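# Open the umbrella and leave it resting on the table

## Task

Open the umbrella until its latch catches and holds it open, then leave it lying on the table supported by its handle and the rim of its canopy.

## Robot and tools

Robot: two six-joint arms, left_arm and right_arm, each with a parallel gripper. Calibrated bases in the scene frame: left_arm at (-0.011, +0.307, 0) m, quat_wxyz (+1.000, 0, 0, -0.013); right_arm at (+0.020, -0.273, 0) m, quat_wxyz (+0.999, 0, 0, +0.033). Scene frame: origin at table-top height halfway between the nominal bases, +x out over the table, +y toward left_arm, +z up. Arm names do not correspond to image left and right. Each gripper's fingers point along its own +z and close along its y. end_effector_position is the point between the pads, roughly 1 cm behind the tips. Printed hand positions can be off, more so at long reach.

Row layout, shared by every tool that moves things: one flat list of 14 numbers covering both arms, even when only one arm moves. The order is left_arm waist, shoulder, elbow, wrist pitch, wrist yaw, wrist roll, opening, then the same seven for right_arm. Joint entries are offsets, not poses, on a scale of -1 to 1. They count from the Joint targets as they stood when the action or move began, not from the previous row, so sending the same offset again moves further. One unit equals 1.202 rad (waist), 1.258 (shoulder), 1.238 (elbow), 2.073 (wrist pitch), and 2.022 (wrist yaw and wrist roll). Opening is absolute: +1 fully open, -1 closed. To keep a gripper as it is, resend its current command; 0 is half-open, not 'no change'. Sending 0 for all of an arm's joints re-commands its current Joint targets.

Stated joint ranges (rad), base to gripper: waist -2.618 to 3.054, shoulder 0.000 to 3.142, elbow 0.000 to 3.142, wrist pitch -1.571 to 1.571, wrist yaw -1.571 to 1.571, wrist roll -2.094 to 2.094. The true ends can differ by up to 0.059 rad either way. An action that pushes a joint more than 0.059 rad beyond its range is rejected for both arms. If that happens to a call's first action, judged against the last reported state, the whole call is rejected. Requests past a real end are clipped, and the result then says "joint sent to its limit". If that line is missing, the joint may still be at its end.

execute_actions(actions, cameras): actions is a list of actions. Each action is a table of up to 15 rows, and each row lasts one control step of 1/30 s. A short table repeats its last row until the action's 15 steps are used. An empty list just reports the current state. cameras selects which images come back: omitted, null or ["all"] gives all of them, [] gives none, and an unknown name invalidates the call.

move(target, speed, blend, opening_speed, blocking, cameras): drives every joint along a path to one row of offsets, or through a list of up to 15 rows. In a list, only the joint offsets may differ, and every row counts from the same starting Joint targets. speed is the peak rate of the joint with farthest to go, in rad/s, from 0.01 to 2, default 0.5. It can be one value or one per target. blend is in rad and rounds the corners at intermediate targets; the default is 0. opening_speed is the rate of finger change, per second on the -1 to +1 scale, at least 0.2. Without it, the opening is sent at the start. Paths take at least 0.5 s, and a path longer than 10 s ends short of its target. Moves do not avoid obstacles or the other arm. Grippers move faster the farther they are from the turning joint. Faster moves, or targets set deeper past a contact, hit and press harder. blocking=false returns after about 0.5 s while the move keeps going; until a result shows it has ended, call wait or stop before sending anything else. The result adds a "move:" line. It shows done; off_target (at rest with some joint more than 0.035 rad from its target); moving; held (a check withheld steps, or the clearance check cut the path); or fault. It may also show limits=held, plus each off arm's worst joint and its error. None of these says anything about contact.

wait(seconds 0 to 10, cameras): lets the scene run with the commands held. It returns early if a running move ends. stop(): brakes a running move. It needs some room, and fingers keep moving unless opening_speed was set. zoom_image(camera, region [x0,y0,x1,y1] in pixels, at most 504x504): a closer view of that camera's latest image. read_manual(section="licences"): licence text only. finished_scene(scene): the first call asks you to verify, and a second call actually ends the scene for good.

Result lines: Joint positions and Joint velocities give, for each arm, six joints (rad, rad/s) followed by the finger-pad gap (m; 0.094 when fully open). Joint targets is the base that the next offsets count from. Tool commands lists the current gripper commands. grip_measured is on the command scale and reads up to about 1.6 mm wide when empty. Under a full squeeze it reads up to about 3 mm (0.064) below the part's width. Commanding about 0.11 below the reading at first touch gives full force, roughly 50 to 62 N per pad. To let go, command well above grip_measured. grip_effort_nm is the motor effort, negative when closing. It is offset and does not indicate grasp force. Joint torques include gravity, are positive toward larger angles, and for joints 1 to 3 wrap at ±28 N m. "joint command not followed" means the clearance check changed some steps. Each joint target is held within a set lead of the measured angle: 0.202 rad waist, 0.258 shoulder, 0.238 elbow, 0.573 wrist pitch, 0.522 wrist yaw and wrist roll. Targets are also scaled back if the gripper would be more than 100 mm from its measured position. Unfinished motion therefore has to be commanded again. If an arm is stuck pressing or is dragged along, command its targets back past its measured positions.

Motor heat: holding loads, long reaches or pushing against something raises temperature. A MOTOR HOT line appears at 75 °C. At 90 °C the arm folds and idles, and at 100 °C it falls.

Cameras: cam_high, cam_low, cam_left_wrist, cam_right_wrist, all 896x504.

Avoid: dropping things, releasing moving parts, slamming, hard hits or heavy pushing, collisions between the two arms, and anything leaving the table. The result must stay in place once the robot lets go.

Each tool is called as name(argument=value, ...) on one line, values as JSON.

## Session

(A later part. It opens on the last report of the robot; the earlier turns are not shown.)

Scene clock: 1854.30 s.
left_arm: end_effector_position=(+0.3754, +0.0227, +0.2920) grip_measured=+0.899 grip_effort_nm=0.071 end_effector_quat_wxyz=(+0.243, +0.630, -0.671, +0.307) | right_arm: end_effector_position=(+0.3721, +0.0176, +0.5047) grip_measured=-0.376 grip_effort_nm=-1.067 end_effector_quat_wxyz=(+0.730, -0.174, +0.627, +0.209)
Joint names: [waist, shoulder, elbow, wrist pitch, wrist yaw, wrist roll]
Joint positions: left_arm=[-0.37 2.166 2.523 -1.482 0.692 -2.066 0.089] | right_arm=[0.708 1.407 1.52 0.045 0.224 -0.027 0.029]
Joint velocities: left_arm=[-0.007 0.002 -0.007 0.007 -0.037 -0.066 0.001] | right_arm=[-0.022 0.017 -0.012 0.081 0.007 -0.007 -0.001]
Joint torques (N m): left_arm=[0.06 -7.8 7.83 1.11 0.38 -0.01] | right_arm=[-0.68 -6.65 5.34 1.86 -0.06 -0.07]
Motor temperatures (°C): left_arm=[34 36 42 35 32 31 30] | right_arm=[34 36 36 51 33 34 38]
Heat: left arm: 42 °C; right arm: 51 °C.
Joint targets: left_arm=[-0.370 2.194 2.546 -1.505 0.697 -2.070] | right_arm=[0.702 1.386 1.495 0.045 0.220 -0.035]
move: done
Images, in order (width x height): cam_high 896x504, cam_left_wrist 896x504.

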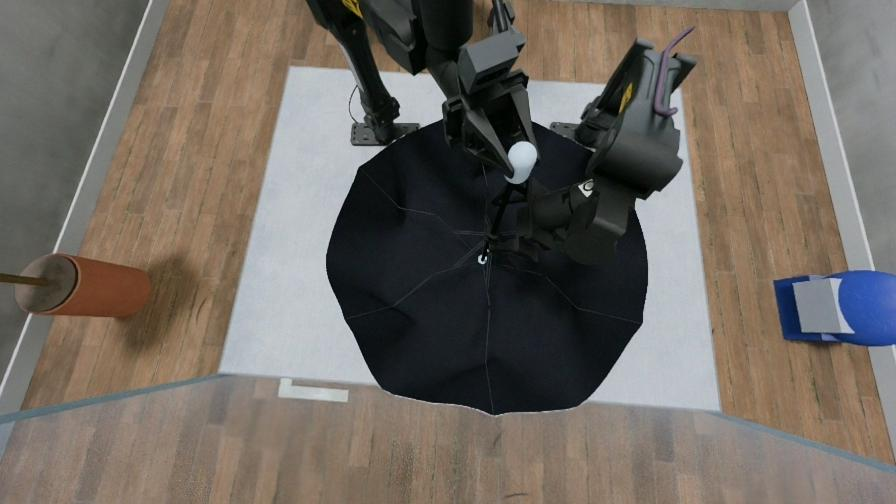

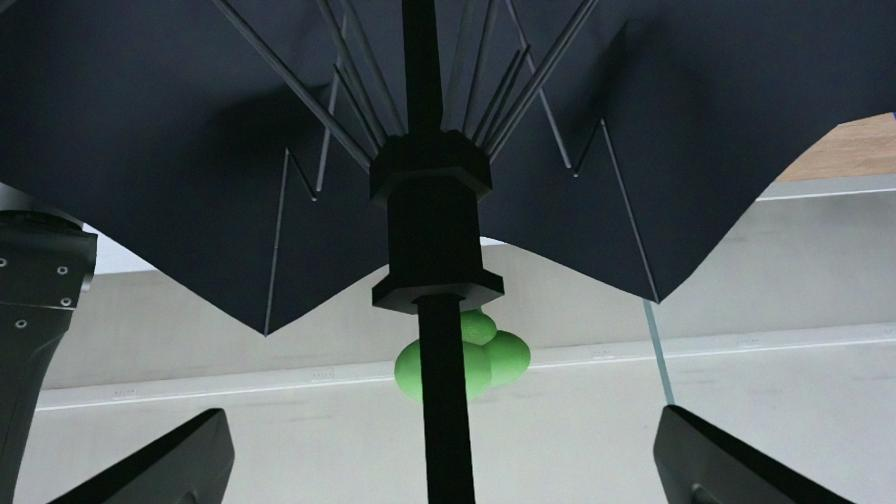

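move(target=[0,0,0,0,0,0,-0.6, 0,0,0,0,0,0,-0.6], opening_speed=0.7, cameras=["cam_left_wrist"])

Scene clock: 1862.83 s.
left_arm: end_effector_position=(+0.3754, +0.0227, +0.2920) grip_measured=-0.599 grip_effort_nm=-0.071 end_effector_quat_wxyz=(+0.243, +0.630, -0.671, +0.307) | right_arm: end_effector_position=(+0.3721, +0.0176, +0.5047) grip_measured=-0.376 grip_effort_nm=-1.053 end_effector_quat_wxyz=(+0.730, -0.174, +0.627, +0.209)
Joint names: [waist, shoulder, elbow, wrist pitch, wrist yaw, wrist roll]
Joint positions: left_arm=[-0.37 2.166 2.523 -1.482 0.692 -2.066 0.019] | right_arm=[0.708 1.407 1.52 0.045 0.224 -0.027 0.029]
Joint velocities: left_arm=[-0.007 -0.017 -0.007 0.037 0.022 -0.022 0] | right_arm=[0.002 0.007 0.002 -0.022 0.051 -0.022 0]
Joint torques (N m): left_arm=[0.06 -7.77 7.83 1.11 0.38 0] | right_arm=[-0.69 -6.57 5.35 1.87 -0.05 -0.07]
Motor temperatures (°C): left_arm=[34 37 41 35 32 31 30] | right_arm=[34 36 36 51 33 34 38]
Heat: left arm: 41 °C; right arm: 51 °C.
Joint targets: left_arm=[-0.370 2.194 2.546 -1.505 0.697 -2.070] | right_arm=[0.702 1.386 1.495 0.045 0.220 -0.035]
move: done
Images, in order (width x height): cam_left_wrist 896x504.

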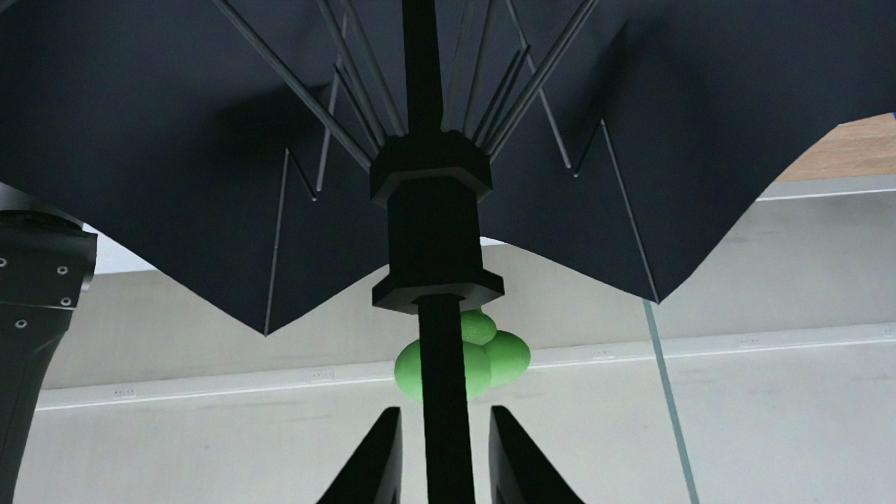

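move(target=[0,-0.0548,-0.1494,0.0564,0,0,-0.68, 0,0,0,0,0,0,-0.6], opening_speed=0.3, speed=0.12, cameras=["cam_left_wrist"])

Scene clock: 1884.03 s.
left_arm: end_effector_position=(+0.3788, +0.0193, +0.2704) grip_measured=-0.679 grip_effort_nm=-0.076 end_effector_quat_wxyz=(+0.253, +0.631, -0.669, +0.299) | right_arm: end_effector_position=(+0.3721, +0.0176, +0.5047) grip_measured=-0.376 grip_effort_nm=-1.053 end_effector_quat_wxyz=(+0.730, -0.174, +0.627, +0.209)
Joint names: [waist, shoulder, elbow, wrist pitch, wrist yaw, wrist roll]
Joint positions: left_arm=[-0.37 2.142 2.385 -1.391 0.706 -2.066 0.015] | right_arm=[0.708 1.407 1.52 0.045 0.224 -0.027 0.029]
Joint velocities: left_arm=[-0.002 -0.002 0.012 -0.022 -0.007 0.051 0] | right_arm=[0.017 -0.002 -0.002 0.007 -0.051 0.037 -0.001]
Joint torques (N m): left_arm=[0.06 -11.12 4.41 1.33 0.27 0] | right_arm=[-0.65 -6.6 5.35 1.84 -0.05 -0.07]
Motor temperatures (°C): left_arm=[34 38 41 35 32 31 30] | right_arm=[34 36 36 51 33 34 38]
Heat: left arm: 41 °C; right arm: 51 °C.
Joint targets: left_arm=[-0.370 2.125 2.361 -1.388 0.697 -2.071] | right_arm=[0.702 1.386 1.495 0.045 0.220 -0.035]
move: done
Images, in order (width x height): cam_left_wrist 896x504.

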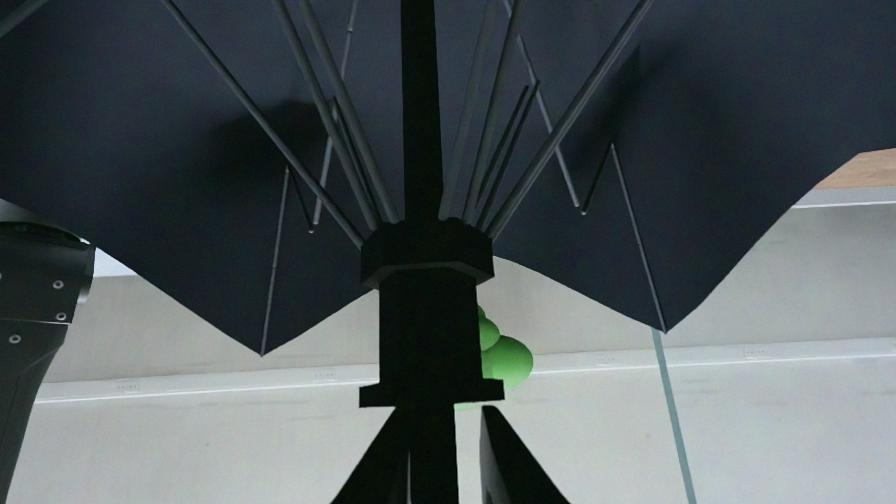

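move(target=[0,-0.0358,-0.172,0.0444,-0.0208,0,-0.68, 0,0,0,0,0,0,-0.6], speed=0.12, cameras=["cam_left_wrist","cam_high"])

Scene clock: 1896.10 s.
left_arm: end_effector_position=(+0.3777, +0.0182, +0.2667) grip_measured=-0.679 grip_effort_nm=-0.071 end_effector_quat_wxyz=(+0.252, +0.619, -0.670, +0.324) | right_arm: end_effector_position=(+0.3721, +0.0176, +0.5047) grip_measured=-0.376 grip_effort_nm=-1.062 end_effector_quat_wxyz=(+0.730, -0.174, +0.627, +0.209)
Joint names: [waist, shoulder, elbow, wrist pitch, wrist yaw, wrist roll]
Joint positions: left_arm=[-0.368 2.052 2.197 -1.238 0.726 -2.069 0.015] | right_arm=[0.708 1.407 1.52 0.045 0.224 -0.027 0.029]
Joint velocities: left_arm=[-0.002 0.002 -0.012 -0.081 -0.022 -0.007 -0.001] | right_arm=[0.002 0.007 -0.017 -0.022 0.007 0.007 0]
Joint torques (N m): left_arm=[-0.18 -7.54 2.8 0.8 -0.32 0.04] | right_arm=[-0.65 -6.63 5.33 1.86 -0.07 -0.06]
Motor temperatures (°C): left_arm=[34 38 41 36 32 31 30] | right_arm=[34 36 36 51 33 34 38]
Heat: left arm: 41 °C; right arm: 51 °C.
Joint targets: left_arm=[-0.370 2.080 2.148 -1.296 0.656 -2.070] | right_arm=[0.702 1.386 1.495 0.045 0.220 -0.035]
move: off_target (left_arm); left_arm: the wrist yaw is farthest, 0.071 rad from its target
Images, in order (width x height): cam_high 896x504, cam_left_wrist 896x504.

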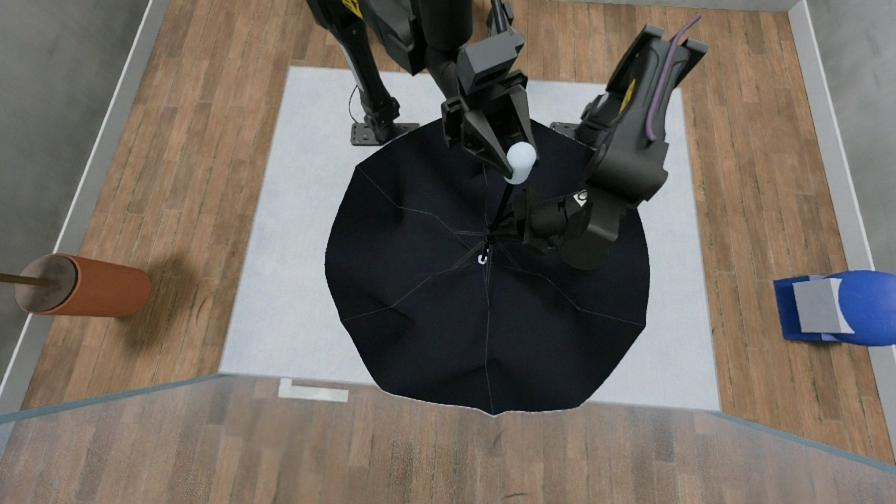

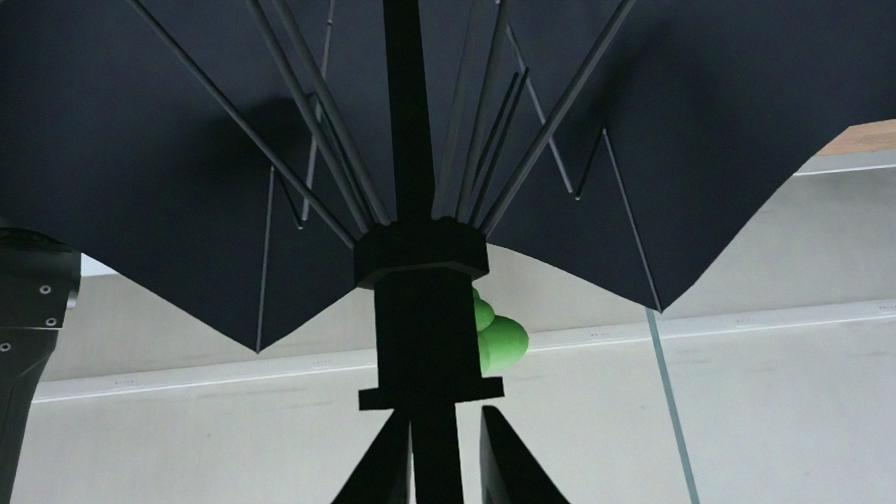

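move(target=[-0.01,-0.0139,-0.1659,0.0535,-0.0208,0,-0.68, 0,0,0,0,0,0,-0.6], speed=0.1, cameras=["cam_left_wrist","cam_high"])

Scene clock: 1906.97 s.
left_arm: end_effector_position=(+0.3780, +0.0148, +0.2614) grip_measured=-0.679 grip_effort_nm=-0.071 end_effector_quat_wxyz=(+0.254, +0.600, -0.670, +0.356) | right_arm: end_effector_position=(+0.3727, +0.0164, +0.5048) grip_measured=-0.376 grip_effort_nm=-1.067 end_effector_quat_wxyz=(+0.730, -0.172, +0.628, +0.208)
Joint names: [waist, shoulder, elbow, wrist pitch, wrist yaw, wrist roll]
Joint positions: left_arm=[-0.364 1.979 2.023 -1.066 0.763 -2.074 0.015] | right_arm=[0.706 1.406 1.52 0.044 0.224 -0.025 0.029]
Joint velocities: left_arm=[-0.002 -0.012 -0.012 0.095 -0.022 -0.007 -0.001] | right_arm=[-0.017 0.007 0.002 0.037 0.037 0.007 -0.001]
Joint torques (N m): left_arm=[-1.54 -3.3 0.79 0.3 -1.1 0.09] | right_arm=[-0.4 -6.52 5.29 1.87 -0.06 -0.08]
Motor temperatures (°C): left_arm=[34 37 40 35 32 31 30] | right_arm=[34 36 36 51 33 34 38]
Heat: left arm: 40 °C; right arm: 51 °C.
Joint targets: left_arm=[-0.382 2.062 1.943 -1.185 0.613 -2.071] | right_arm=[0.702 1.387 1.495 0.046 0.220 -0.034]
move: off_target (left_arm); left_arm: the wrist yaw is farthest, 0.149 rad from its target
Images, in order (width x height): cam_high 896x504, cam_left_wrist 896x504.

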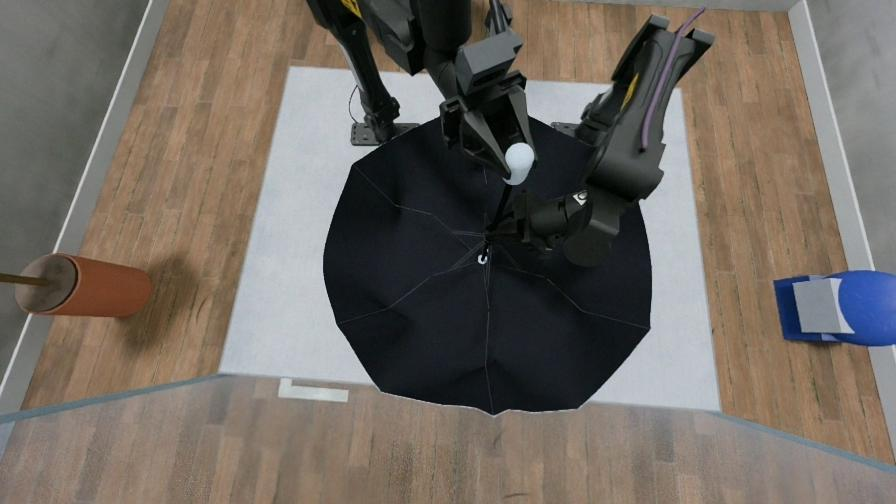

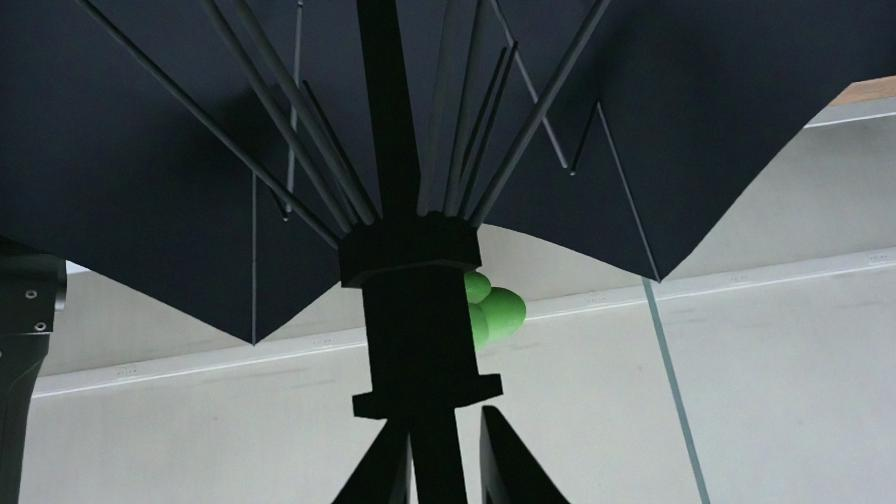

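execute_actions(actions=[], cameras=["cam_left_wrist"])

Scene clock: 1928.93 s.
left_arm: end_effector_position=(+0.3781, +0.0148, +0.2615) grip_measured=-0.679 grip_effort_nm=-0.066 end_effector_quat_wxyz=(+0.254, +0.600, -0.670, +0.356) | right_arm: end_effector_position=(+0.3727, +0.0164, +0.5048) grip_measured=-0.376 grip_effort_nm=-1.067 end_effector_quat_wxyz=(+0.730, -0.172, +0.628, +0.208)
Joint names: [waist, shoulder, elbow, wrist pitch, wrist yaw, wrist roll]
Joint positions: left_arm=[-0.364 1.979 2.023 -1.066 0.763 -2.074 0.015] | right_arm=[0.706 1.406 1.52 0.044 0.224 -0.025 0.029]
Joint velocities: left_arm=[-0.002 -0.007 -0.007 0.051 0.081 -0.066 -0.001] | right_arm=[-0.007 0.017 -0.012 -0.066 -0.007 0.051 -0.001]
Joint torques (N m): left_arm=[-1.55 -3.32 0.76 0.29 -1.1 0.09] | right_arm=[-0.38 -6.46 5.33 1.88 -0.06 -0.08]
Motor temperatures (°C): left_arm=[34 36 40 35 33 31 30] | right_arm=[34 37 36 50 33 34 38]
Heat: left arm: 40 °C; right arm: 50 °C.
Joint targets: left_arm=[-0.382 2.062 1.943 -1.185 0.613 -2.070] | right_arm=[0.702 1.387 1.495 0.046 0.220 -0.034]
Tool commands: left_gripper/opening=-0.68 right_gripper/opening=-0.6
Images, in order (width x height): cam_left_wrist 896x504.

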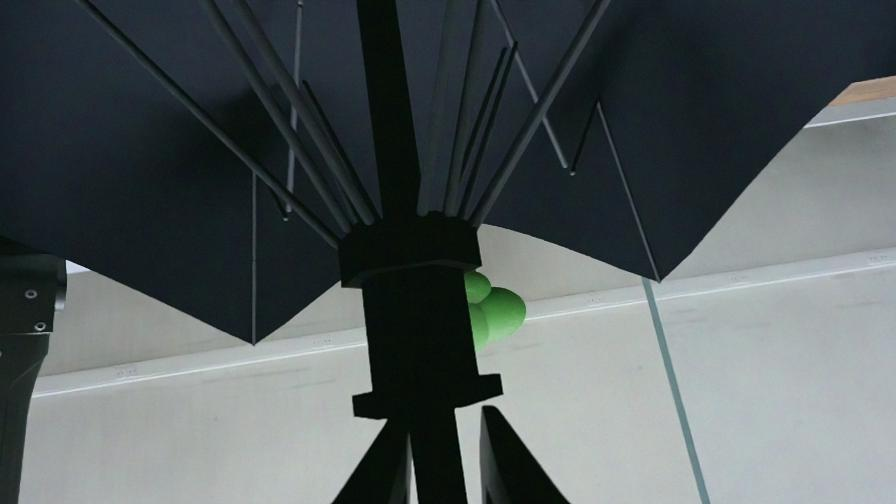

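move(target=[-0.006,0.0095,-0.0085,-0.0062,-0.008,0,-0.68, 0,0,0,0,0,0,-0.6], speed=0.1, cameras=["cam_left_wrist","cam_high"])

Scene clock: 2022.67 s.
left_arm: end_effector_position=(+0.3776, +0.0147, +0.2603) grip_measured=-0.679 grip_effort_nm=-0.066 end_effector_quat_wxyz=(+0.256, +0.600, -0.670, +0.355) | right_arm: end_effector_position=(+0.3721, +0.0158, +0.5049) grip_measured=-0.376 grip_effort_nm=-1.057 end_effector_quat_wxyz=(+0.730, -0.172, +0.628, +0.208)
Joint names: [waist, shoulder, elbow, wrist pitch, wrist yaw, wrist roll]
Joint positions: left_arm=[-0.364 1.979 2.018 -1.065 0.765 -2.075 0.015] | right_arm=[0.706 1.403 1.52 0.039 0.224 -0.024 0.029]
Joint velocities: left_arm=[-0.002 -0.002 -0.002 0.037 0.022 0.007 -0.001] | right_arm=[0.012 -0.007 -0.007 0.007 -0.051 0.081 0]
Joint torques (N m): left_arm=[-2.14 -2.52 0.4 0.17 -1.26 0.09] | right_arm=[-0.39 -6.3 5.33 1.92 -0.05 -0.09]
Motor temperatures (°C): left_arm=[34 35 39 34 35 31 30] | right_arm=[34 37 35 50 33 34 38]
Heat: left arm: 39 °C; right arm: 50 °C.
Joint targets: left_arm=[-0.389 2.073 1.934 -1.196 0.599 -2.071] | right_arm=[0.702 1.387 1.495 0.046 0.220 -0.034]
move: off_target (left_arm); left_arm: the wrist yaw is farthest, 0.168 rad from its target
Images, in order (width x height): cam_high 896x504, cam_left_wrist 896x504.

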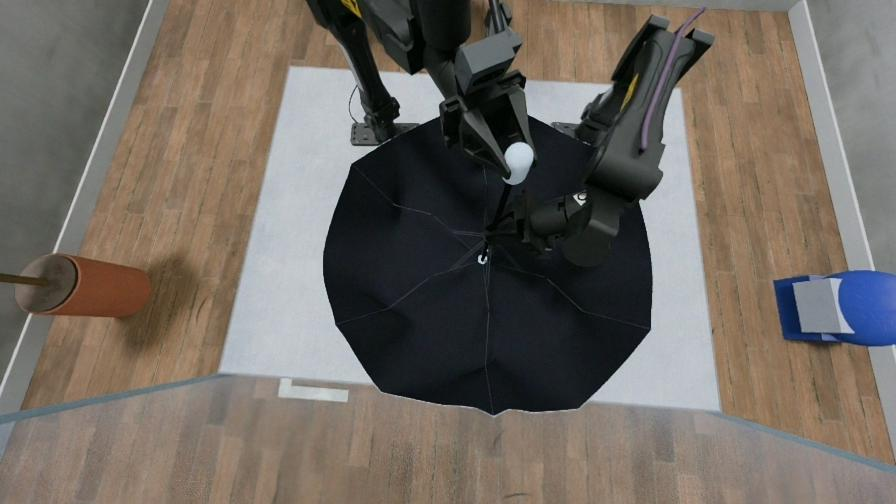

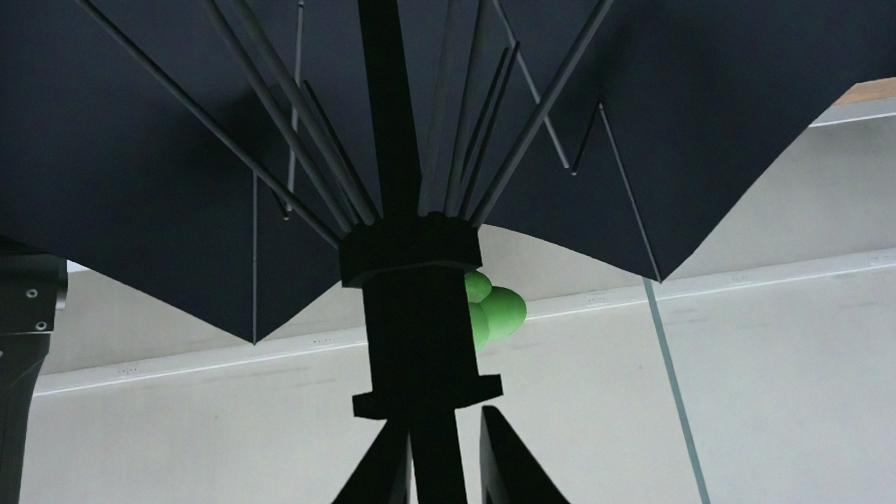

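execute_actions(actions=[], cameras=["cam_low"])

zoom_image(camera="cam_low", region=[300, 130, 804, 414])

Scene clock: 2040.77 s.
left_arm: end_effector_position=(+0.3776, +0.0147, +0.2603) grip_measured=-0.679 grip_effort_nm=-0.061 end_effector_quat_wxyz=(+0.256, +0.600, -0.670, +0.355) | right_arm: end_effector_position=(+0.3721, +0.0158, +0.5049) grip_measured=-0.376 grip_effort_nm=-1.062 end_effector_quat_wxyz=(+0.730, -0.172, +0.628, +0.208)
Joint names: [waist, shoulder, elbow, wrist pitch, wrist yaw, wrist roll]
Joint positions: left_arm=[-0.364 1.979 2.018 -1.065 0.765 -2.075 0.015] | right_arm=[0.706 1.403 1.52 0.039 0.224 -0.024 0.029]
Joint velocities: left_arm=[-0.007 0.007 -0.007 -0.022 -0.066 -0.037 0] | right_arm=[0.002 -0.002 -0.012 0.066 0.007 0.022 0]
Joint torques (N m): left_arm=[-2.13 -2.55 0.4 0.17 -1.26 0.11] | right_arm=[-0.39 -6.32 5.3 1.93 -0.07 -0.08]
Motor temperatures (°C): left_arm=[34 35 39 34 35 31 30] | right_arm=[34 36 35 49 33 34 38]
Heat: left arm: 39 °C; right arm: 49 °C.
Joint targets: left_arm=[-0.389 2.073 1.934 -1.196 0.599 -2.070] | right_arm=[0.702 1.387 1.495 0.046 0.220 -0.034]
Tool commands: left_gripper/opening=-0.68 right_gripper/opening=-0.6
Images, in order (width x height): cam_low 896x504.

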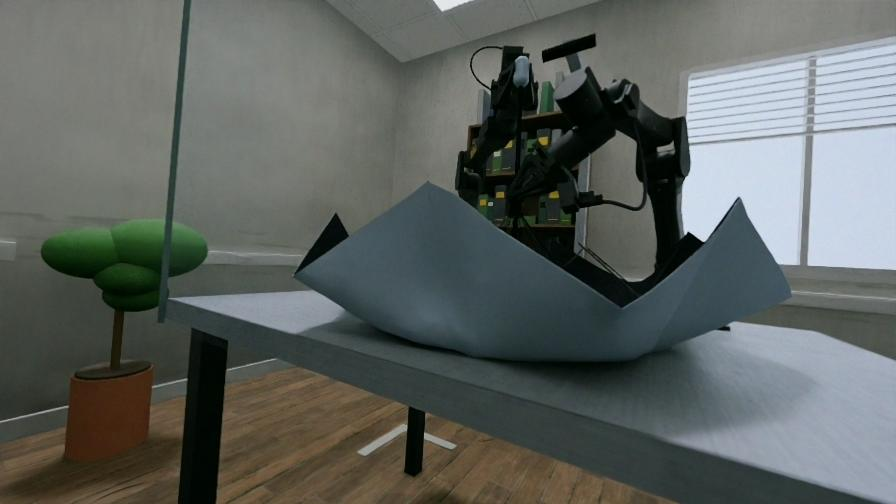

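Scaled by 1.000.

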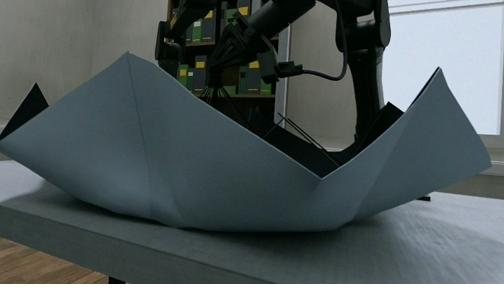

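move(target=[0.0158,-0.0548,0.0533,0.0468,0.0613,0,-0.68, 0,0,0,0,0,0,-0.6], speed=0.1, cameras=["cam_left_wrist","cam_high"])

Scene clock: 2076.73 s.
left_arm: end_effector_position=(+0.3779, +0.0114, +0.2654) grip_measured=-0.679 grip_effort_nm=-0.056 end_effector_quat_wxyz=(-0.262, -0.591, +0.670, -0.366) | right_arm: end_effector_position=(+0.3721, +0.0159, +0.5048) grip_measured=-0.376 grip_effort_nm=-1.062 end_effector_quat_wxyz=(+0.729, -0.172, +0.628, +0.208)
Joint names: [waist, shoulder, elbow, wrist pitch, wrist yaw, wrist roll]
Joint positions: left_arm=[-0.364 1.978 2.018 -1.045 0.788 -2.075 0.015] | right_arm=[0.706 1.403 1.52 0.039 0.224 -0.024 0.029]
Joint velocities: left_arm=[-0.012 -0.002 -0.007 -0.022 -0.066 -0.081 0] | right_arm=[0.012 -0.002 0.002 0.007 0.037 -0.051 0]
Joint torques (N m): left_arm=[-0.49 -7.36 5.44 0.96 -0.26 0.1] | right_arm=[-0.38 -6.3 5.31 1.93 -0.06 -0.1]
Motor temperatures (°C): left_arm=[34 35 39 33 36 31 30] | right_arm=[34 36 35 48 33 34 38]
Heat: left arm: 39 °C; right arm: 48 °C.
Joint targets: left_arm=[-0.370 2.004 2.000 -1.099 0.723 -2.071] | right_arm=[0.702 1.387 1.495 0.045 0.220 -0.034]
move: off_target (left_arm); left_arm: the wrist yaw is farthest, 0.065 rad from its target
Images, in order (width x height): cam_high 896x504, cam_left_wrist 896x504.

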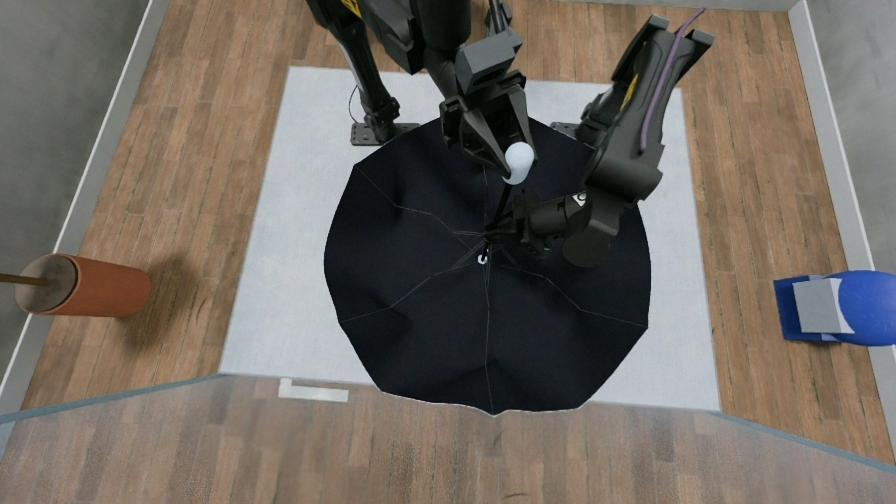

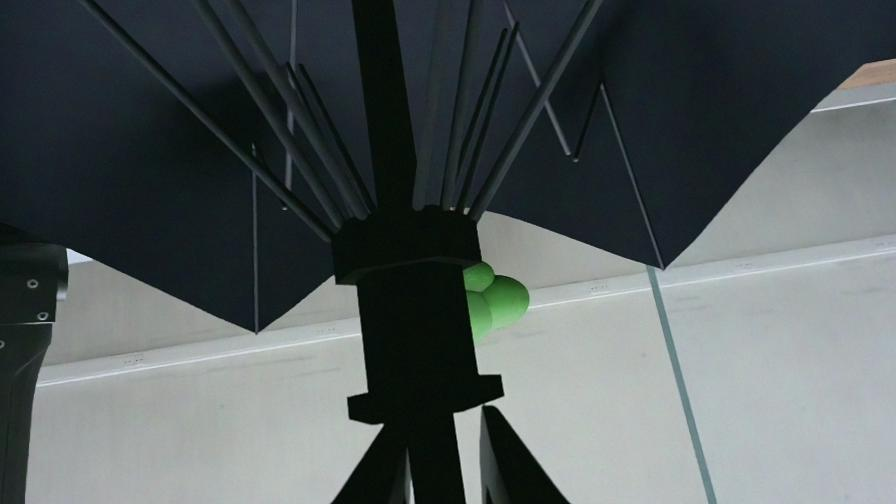

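move(target=[[-0.0125,0.0548,-0.0533,-0.0468,-0.0613,0,-0.68, 0,0,0,0,0,0,-0.6],[-0.0125,0.0548,-0.0533,-0.0468,-0.0613,0,-0.68, 0.0684,0.0238,0.0193,0.0029,0.1098,0,-0.6],[-0.0125,0.0548,-0.0533,-0.0468,-0.0613,0,-0.68, -0.0739,-0.008,-0.0065,-0.001,-0.1128,0,-0.6],[-0.0125,0.0548,-0.0533,-0.0468,-0.0613,0,-0.68, 0,0,0,0,0,0,-0.6]], speed=0.25, cameras=["cam_left_wrist","cam_high"])

Scene clock: 2148.37 s.
left_arm: end_effector_position=(+0.3770, +0.0098, +0.2600) grip_measured=-0.679 grip_effort_nm=-0.056 end_effector_quat_wxyz=(-0.258, -0.594, +0.672, -0.359) | right_arm: end_effector_position=(+0.3705, +0.0135, +0.5044) grip_measured=-0.376 grip_effort_nm=-1.062 end_effector_quat_wxyz=(+0.727, -0.177, +0.627, +0.216)
Joint names: [waist, shoulder, elbow, wrist pitch, wrist yaw, wrist roll]
Joint positions: left_arm=[-0.372 1.979 2.009 -1.043 0.771 -2.076 0.015] | right_arm=[0.692 1.39 1.508 0.038 0.192 -0.016 0.029]
Joint velocities: left_arm=[0.007 -0.017 0.002 0.022 -0.051 0.051 0] | right_arm=[-0.017 0.027 0.007 -0.037 0.022 0.022 0]
Joint torques (N m): left_arm=[-1.05 -2.67 1.18 -0.03 -1.31 0.11] | right_arm=[0.94 -5.15 6.31 1.95 0.31 -0.17]
Motor temperatures (°C): left_arm=[34 37 39 34 34 31 30] | right_arm=[34 36 35 48 33 34 38]
Heat: left arm: 39 °C; right arm: 48 °C.
Joint targets: left_arm=[-0.385 2.072 1.934 -1.195 0.601 -2.071] | right_arm=[0.702 1.387 1.495 0.046 0.220 -0.035]
move: off_target (left_arm); left_arm: the wrist yaw is farthest, 0.172 rad from its target
Images, in order (width x height): cam_high 896x504, cam_left_wrist 896x504.

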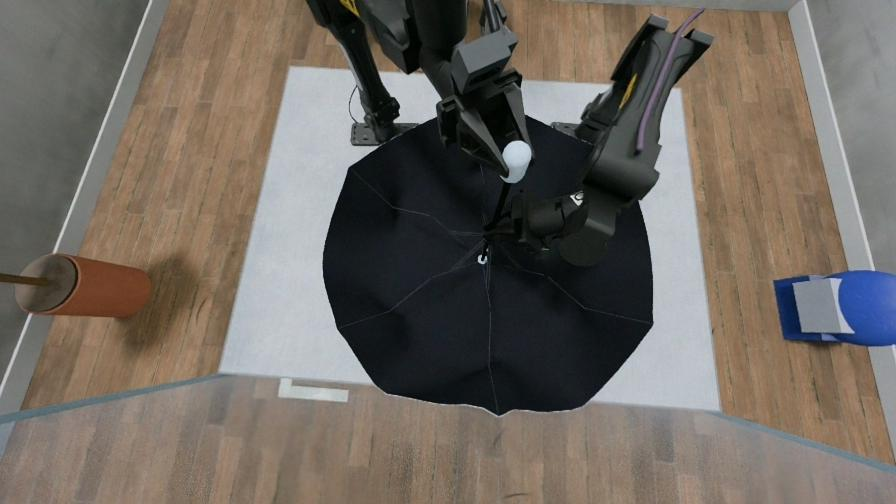

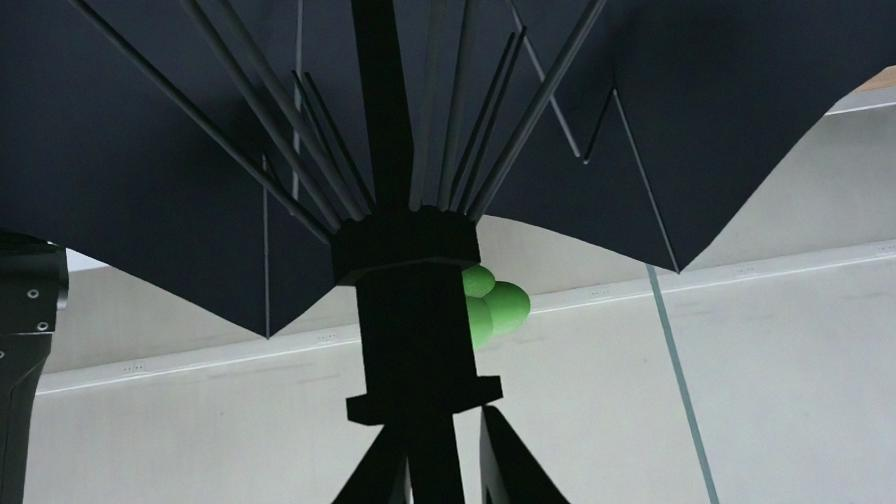

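move(target=[[0.0083,0.0421,0.3449,-0.0931,0.048,0.0,-0.68,0,0,0,0,0,0,-0.6],[0.0125,0.097,0.4943,-0.1495,0.0475,0.0005,-0.68,0,0,0,0,0,0,-0.6]], speed=0.4, cameras=[])

move(target=[0,0,0,0,0,0,-0.68,0,0.0302,0.1616,0.0068,0,0,-0.6], speed=0.15, cameras=["cam_left_wrist","cam_low"])

Scene clock: 2248.90 s.
left_arm: end_effector_position=(+0.3736, +0.0199, +0.2925) grip_measured=-0.679 grip_effort_nm=-0.056 end_effector_quat_wxyz=(+0.247, +0.630, -0.670, +0.306) | right_arm: end_effector_position=(+0.3688, +0.0155, +0.5047) grip_measured=-0.376 grip_effort_nm=-1.067 end_effector_quat_wxyz=(+0.728, -0.181, +0.625, +0.216)
Joint names: [waist, shoulder, elbow, wrist pitch, wrist yaw, wrist roll]
Joint positions: left_arm=[-0.376 2.167 2.524 -1.48 0.699 -2.076 0.015] | right_arm=[0.699 1.39 1.508 0.039 0.194 -0.024 0.029]
Joint velocities: left_arm=[-0.002 -0.002 0.007 -0.037 0.051 0.007 0.001] | right_arm=[-0.017 0.002 -0.012 0.022 -0.037 -0.066 0]
Joint torques (N m): left_arm=[0.53 -7.8 7.77 1.1 0.33 0.11] | right_arm=[0.31 -5.12 6.34 1.92 0.28 -0.09]
Motor temperatures (°C): left_arm=[34 35 38 33 36 31 30] | right_arm=[34 36 35 48 33 34 38]
Heat: left arm: 38 °C; right arm: 48 °C.
Joint targets: left_arm=[-0.370 2.194 2.546 -1.505 0.697 -2.069] | right_arm=[0.702 1.387 1.495 0.045 0.220 -0.034]
move: done
No camera images: "cameras" was empty.

Scene clock: 2250.60 s.
left_arm: end_effector_position=(+0.3736, +0.0198, +0.2939) grip_measured=-0.679 grip_effort_nm=-0.051 end_effector_quat_wxyz=(+0.247, +0.629, -0.670, +0.308) | right_arm: end_effector_position=(+0.3690, +0.0133, +0.5319) grip_measured=-0.376 grip_effort_nm=-1.057 end_effector_quat_wxyz=(+0.734, -0.174, +0.620, +0.215)
Joint names: [waist, shoulder, elbow, wrist pitch, wrist yaw, wrist roll]
Joint positions: left_arm=[-0.376 2.167 2.528 -1.481 0.699 -2.076 0.015] | right_arm=[0.699 1.424 1.632 -0.033 0.204 -0.024 0.029]
Joint velocities: left_arm=[-0.002 -0.007 0.012 -0.007 -0.022 -0.022 0] | right_arm=[0.007 -0.002 -0.012 -0.007 -0.007 -0.022 0]
Joint torques (N m): left_arm=[0.53 -7.8 7.38 1.11 0.32 0.12] | right_arm=[0.27 -4.93 12.79 2.73 0.17 -0.09]
Motor temperatures (°C): left_arm=[34 35 39 33 36 31 30] | right_arm=[34 36 35 48 33 34 38]
Heat: left arm: 39 °C; right arm: 48 °C.
Joint targets: left_arm=[-0.370 2.194 2.546 -1.505 0.697 -2.069] | right_arm=[0.702 1.424 1.695 0.060 0.220 -0.034]
move: off_target (right_arm); right_arm: the wrist pitch is farthest, 0.092 rad from its target
Images, in order (width x height): cam_low 896x504, cam_left_wrist 896x504.

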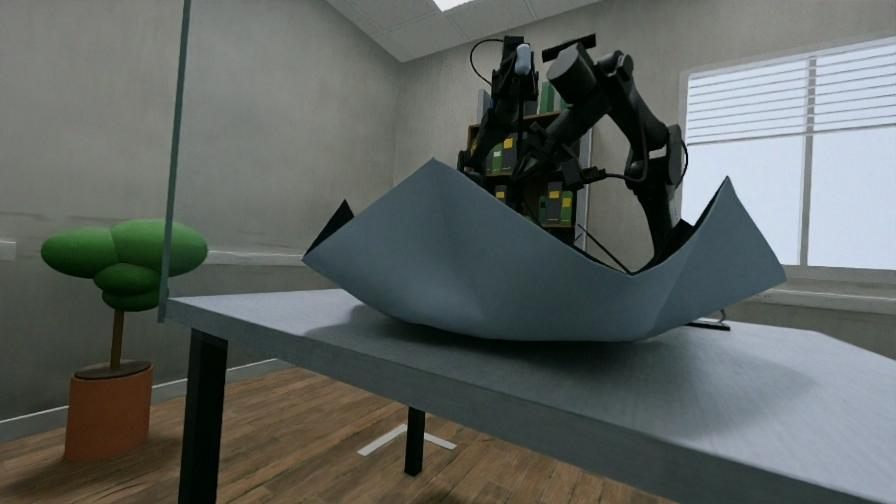

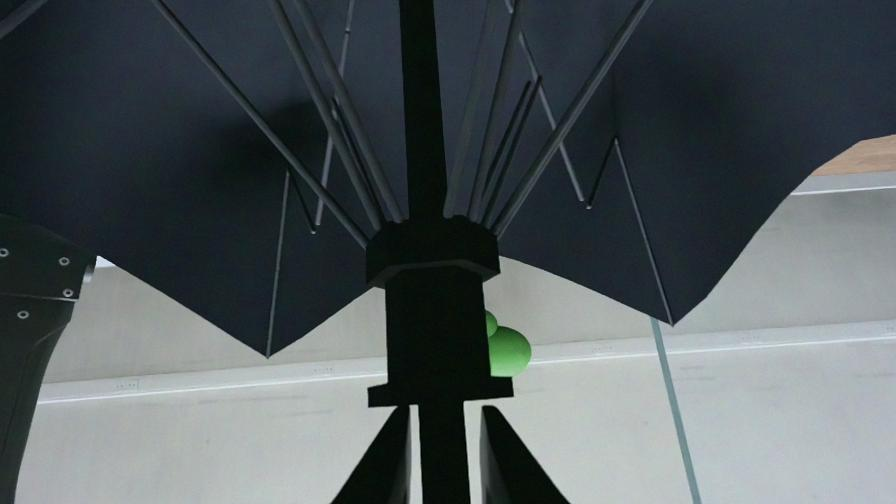

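move(target=[0,-0.0302,-0.0816,0.0309,0,0,-0.68,0,0,0,0,0,0,-0.6], speed=0.1, cameras=[])

move(target=[0,-0.0246,-0.0678,0.0255,0,0,-0.68,0,0,0,0,0,0,-0.6], speed=0.1, cameras=["cam_left_wrist"])

Scene clock: 2257.40 s.
left_arm: end_effector_position=(+0.3759, +0.0151, +0.2833) grip_measured=-0.679 grip_effort_nm=-0.061 end_effector_quat_wxyz=(+0.261, +0.627, -0.668, +0.305) | right_arm: end_effector_position=(+0.3718, +0.0158, +0.5220) grip_measured=-0.376 grip_effort_nm=-1.067 end_effector_quat_wxyz=(+0.725, -0.181, +0.632, +0.208)
Joint names: [waist, shoulder, elbow, wrist pitch, wrist yaw, wrist roll]
Joint positions: left_arm=[-0.376 2.167 2.472 -1.438 0.724 -2.076 0.015] | right_arm=[0.699 1.431 1.632 -0.062 0.204 -0.029 0.029]
Joint velocities: left_arm=[-0.002 -0.002 -0.027 -0.022 -0.037 0.066 0.001] | right_arm=[0.007 0.012 0.007 0.007 -0.007 -0.007 -0.001]
Joint torques (N m): left_arm=[0.54 -10.7 4.03 1.3 0.11 0.11] | right_arm=[0.32 -5.46 12.88 3.02 0.15 -0.04]
Motor temperatures (°C): left_arm=[34 36 39 34 36 31 30] | right_arm=[34 36 36 50 33 34 38]
Heat: left arm: 39 °C; right arm: 50 °C.
Joint targets: left_arm=[-0.370 2.156 2.445 -1.441 0.697 -2.069] | right_arm=[0.702 1.425 1.695 0.060 0.220 -0.034]
move: off_target (right_arm); right_arm: the wrist pitch is farthest, 0.122 rad from its target
No camera images: "cameras" was empty.

Scene clock: 2258.53 s.
left_arm: end_effector_position=(+0.3757, +0.0141, +0.2805) grip_measured=-0.679 grip_effort_nm=-0.061 end_effector_quat_wxyz=(+0.261, +0.622, -0.669, +0.312) | right_arm: end_effector_position=(+0.3721, +0.0159, +0.5196) grip_measured=-0.376 grip_effort_nm=-1.062 end_effector_quat_wxyz=(+0.722, -0.183, +0.635, +0.206)
Joint names: [waist, shoulder, elbow, wrist pitch, wrist yaw, wrist roll]
Joint positions: left_arm=[-0.376 2.131 2.39 -1.378 0.732 -2.076 0.015] | right_arm=[0.699 1.431 1.632 -0.072 0.205 -0.029 0.029]
Joint velocities: left_arm=[-0.007 0.007 -0.002 -0.037 -0.022 -0.051 0] | right_arm=[-0.002 0.012 0.002 -0.007 -0.022 -0.007 0]
Joint torques (N m): left_arm=[0.54 -10.19 3.97 1.25 0.04 0.12] | right_arm=[0.27 -5.5 12.83 3.12 0.16 -0.04]
Motor temperatures (°C): left_arm=[34 36 39 34 36 31 30] | right_arm=[34 36 36 51 33 34 38]
Heat: left arm: 39 °C; right arm: 51 °C.
Joint targets: left_arm=[-0.370 2.126 2.361 -1.388 0.697 -2.069] | right_arm=[0.702 1.425 1.695 0.060 0.220 -0.034]
move: off_target (right_arm); right_arm: the wrist pitch is farthest, 0.132 rad from its target
Images, in order (width x height): cam_left_wrist 896x504.

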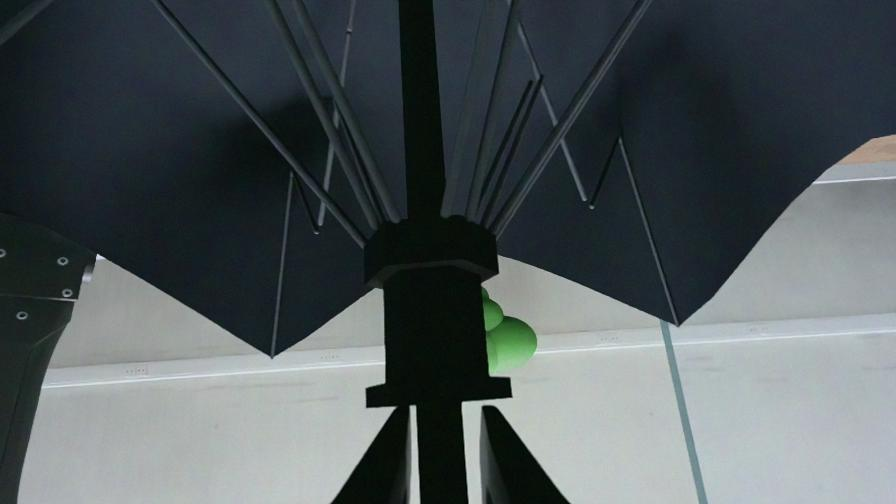

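move(target=[0,0.0504,0.2647,-0.0537,0,0,-0.66,0,0,0,0,0,0,-0.6], speed=0.3, cameras=[])

move(target=[0,0,0,0,0,0,-0.66,0,0.0548,0.1595,-0.0617,0,0,-0.6], speed=0.15, cameras=["cam_low","cam_left_wrist"])

Scene clock: 2326.37 s.
left_arm: end_effector_position=(+0.3750, +0.0188, +0.3377) grip_measured=-0.661 grip_effort_nm=0.056 end_effector_quat_wxyz=(-0.221, -0.600, +0.676, -0.367) | right_arm: end_effector_position=(+0.3702, +0.0136, +0.5334) grip_measured=-0.376 grip_effort_nm=-1.062 end_effector_quat_wxyz=(+0.736, -0.173, +0.619, +0.213)
Joint names: [waist, shoulder, elbow, wrist pitch, wrist yaw, wrist roll]
Joint positions: left_arm=[-0.376 2.162 2.667 -1.483 0.702 -2.076 0.016] | right_arm=[0.699 1.431 1.643 -0.035 0.207 -0.028 0.029]
Joint velocities: left_arm=[0.002 -0.002 0.017 -0.037 -0.022 0.007 0.001] | right_arm=[-0.007 -0.007 0.002 0.007 -0.051 -0.007 -0.001]
Joint torques (N m): left_arm=[0.54 -7.58 7.27 1.41 0.27 0.12] | right_arm=[0.25 -5.39 11.89 2.74 0.12 -0.04]
Motor temperatures (°C): left_arm=[34 38 39 36 34 31 30] | right_arm=[34 36 39 59 33 34 38]
Heat: left arm: 39 °C; right arm: 59 °C.
Joint targets: left_arm=[-0.370 2.189 2.689 -1.500 0.697 -2.069] | right_arm=[0.702 1.425 1.695 0.060 0.220 -0.034]
move: off_target (right_arm); right_arm: the wrist pitch is farthest, 0.095 rad from its target
No camera images: "cameras" was empty.

Scene clock: 2328.07 s.
left_arm: end_effector_position=(+0.3752, +0.0190, +0.3375) grip_measured=-0.661 grip_effort_nm=0.056 end_effector_quat_wxyz=(-0.220, -0.600, +0.676, -0.366) | right_arm: end_effector_position=(+0.3680, +0.0115, +0.5709) grip_measured=-0.376 grip_effort_nm=-1.062 end_effector_quat_wxyz=(+0.742, -0.168, +0.612, +0.218)
Joint names: [waist, shoulder, elbow, wrist pitch, wrist yaw, wrist roll]
Joint positions: left_arm=[-0.376 2.162 2.667 -1.483 0.7 -2.076 0.016] | right_arm=[0.699 1.489 1.838 -0.148 0.207 -0.024 0.029]
Joint velocities: left_arm=[-0.007 -0.002 0.002 -0.007 0.007 0.081 0.001] | right_arm=[-0.007 -0.002 0.027 0.022 -0.037 -0.007 0.001]
Joint torques (N m): left_arm=[0.53 -7.56 7.31 1.42 0.29 0.11] | right_arm=[0.31 -4.75 11.66 2.59 0.12 -0.1]
Motor temperatures (°C): left_arm=[34 38 39 36 34 31 30] | right_arm=[34 36 39 60 33 34 38]
Heat: left arm: 39 °C; right arm: 60 °C.
Joint targets: left_arm=[-0.370 2.189 2.689 -1.500 0.697 -2.069] | right_arm=[0.702 1.494 1.892 -0.068 0.220 -0.034]
move: off_target (right_arm); right_arm: the wrist pitch is farthest, 0.080 rad from its target
Images, in order (width x height): cam_low 896x504, cam_left_wrist 896x504.

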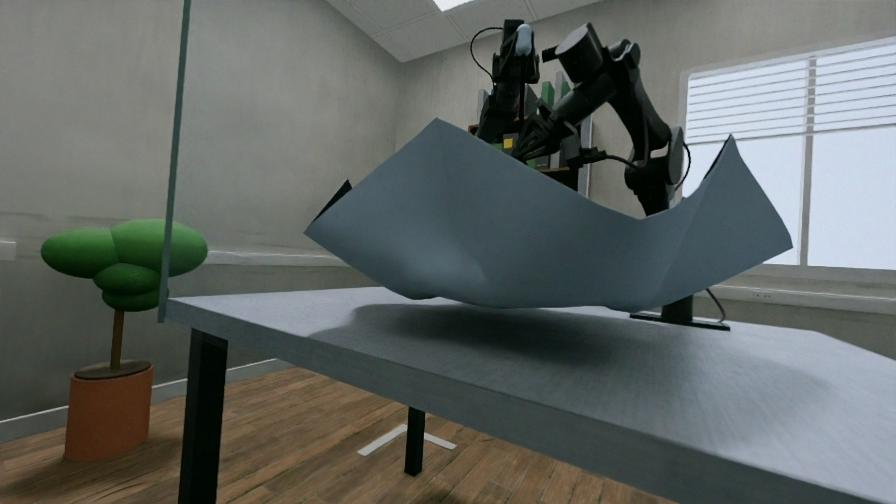

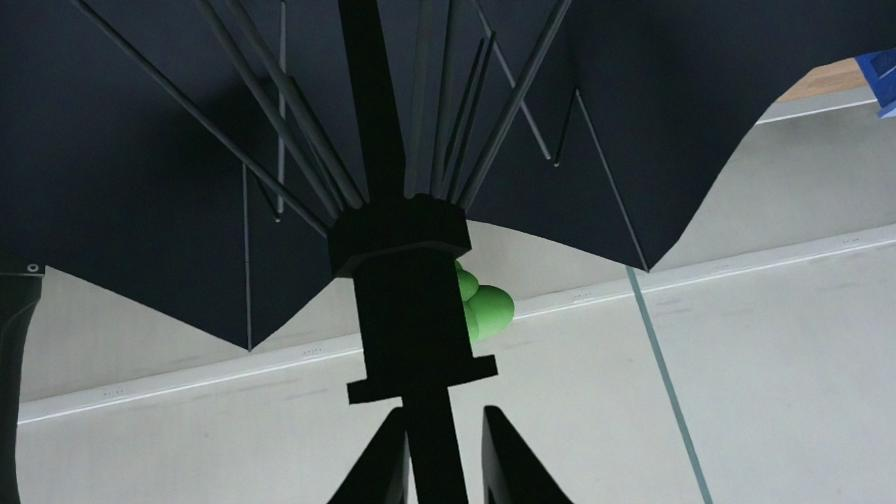

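move(target=[0,-0.1005,-0.2532,0.0902,0,0,-0.66,0,0,0,0,0,0,-0.6], speed=0.3, cameras=["cam_left_wrist"])

Scene clock: 2332.40 s.
left_arm: end_effector_position=(+0.3786, +0.0136, +0.3206) grip_measured=-0.661 grip_effort_nm=0.056 end_effector_quat_wxyz=(-0.230, -0.592, +0.676, -0.374) | right_arm: end_effector_position=(+0.3717, +0.0150, +0.5570) grip_measured=-0.376 grip_effort_nm=-1.067 end_effector_quat_wxyz=(+0.727, -0.178, +0.629, +0.209)
Joint names: [waist, shoulder, elbow, wrist pitch, wrist yaw, wrist roll]
Joint positions: left_arm=[-0.376 2.068 2.404 -1.301 0.727 -2.076 0.016] | right_arm=[0.699 1.496 1.838 -0.193 0.207 -0.028 0.029]
Joint velocities: left_arm=[-0.002 0.002 -0.007 -0.037 -0.037 -0.007 0] | right_arm=[0.002 -0.002 -0.007 0.022 0.007 -0.007 -0.001]
Joint torques (N m): left_arm=[0.53 -9.76 4.01 1.49 0.04 0.11] | right_arm=[0.36 -5.42 11.73 3.05 0.13 -0.06]
Motor temperatures (°C): left_arm=[34 38 39 36 34 31 30] | right_arm=[34 36 39 60 33 34 38]
Heat: left arm: 39 °C; right arm: 60 °C.
Joint targets: left_arm=[-0.370 2.062 2.375 -1.312 0.697 -2.069] | right_arm=[0.702 1.493 1.892 -0.068 0.220 -0.034]
move: off_target (right_arm); right_arm: the wrist pitch is farthest, 0.125 rad from its target
Images, in order (width x height): cam_left_wrist 896x504.

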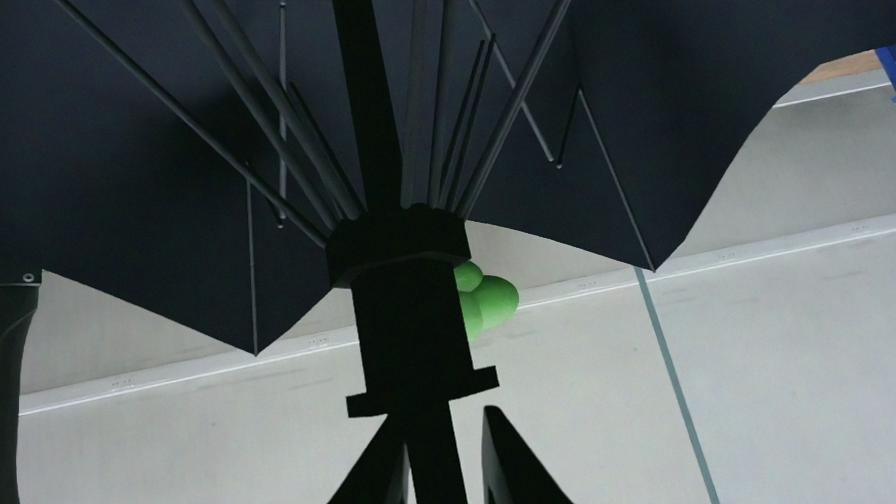

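zoom_image(camera="cam_left_wrist", region=[40, 0, 400, 300])

zoom_image(camera="cam_left_wrist", region=[390, 0, 690, 290])

Scaled by 1.400 from the camera's 896x504 image, which has a finer 1280x720 frame.

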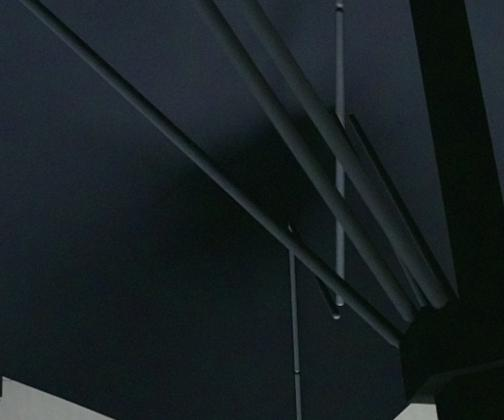

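Scaled by 1.680 from the camera's 896x504 image, which has a finer 1280x720 frame.

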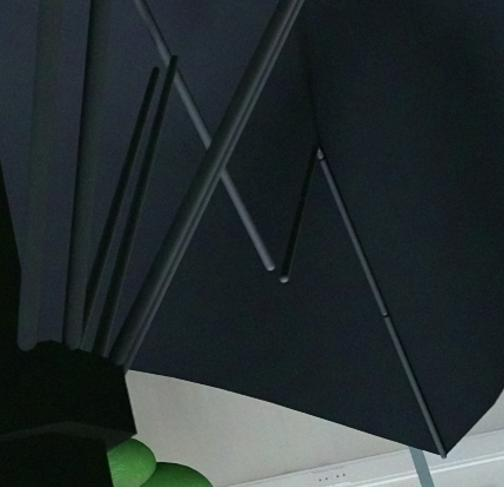

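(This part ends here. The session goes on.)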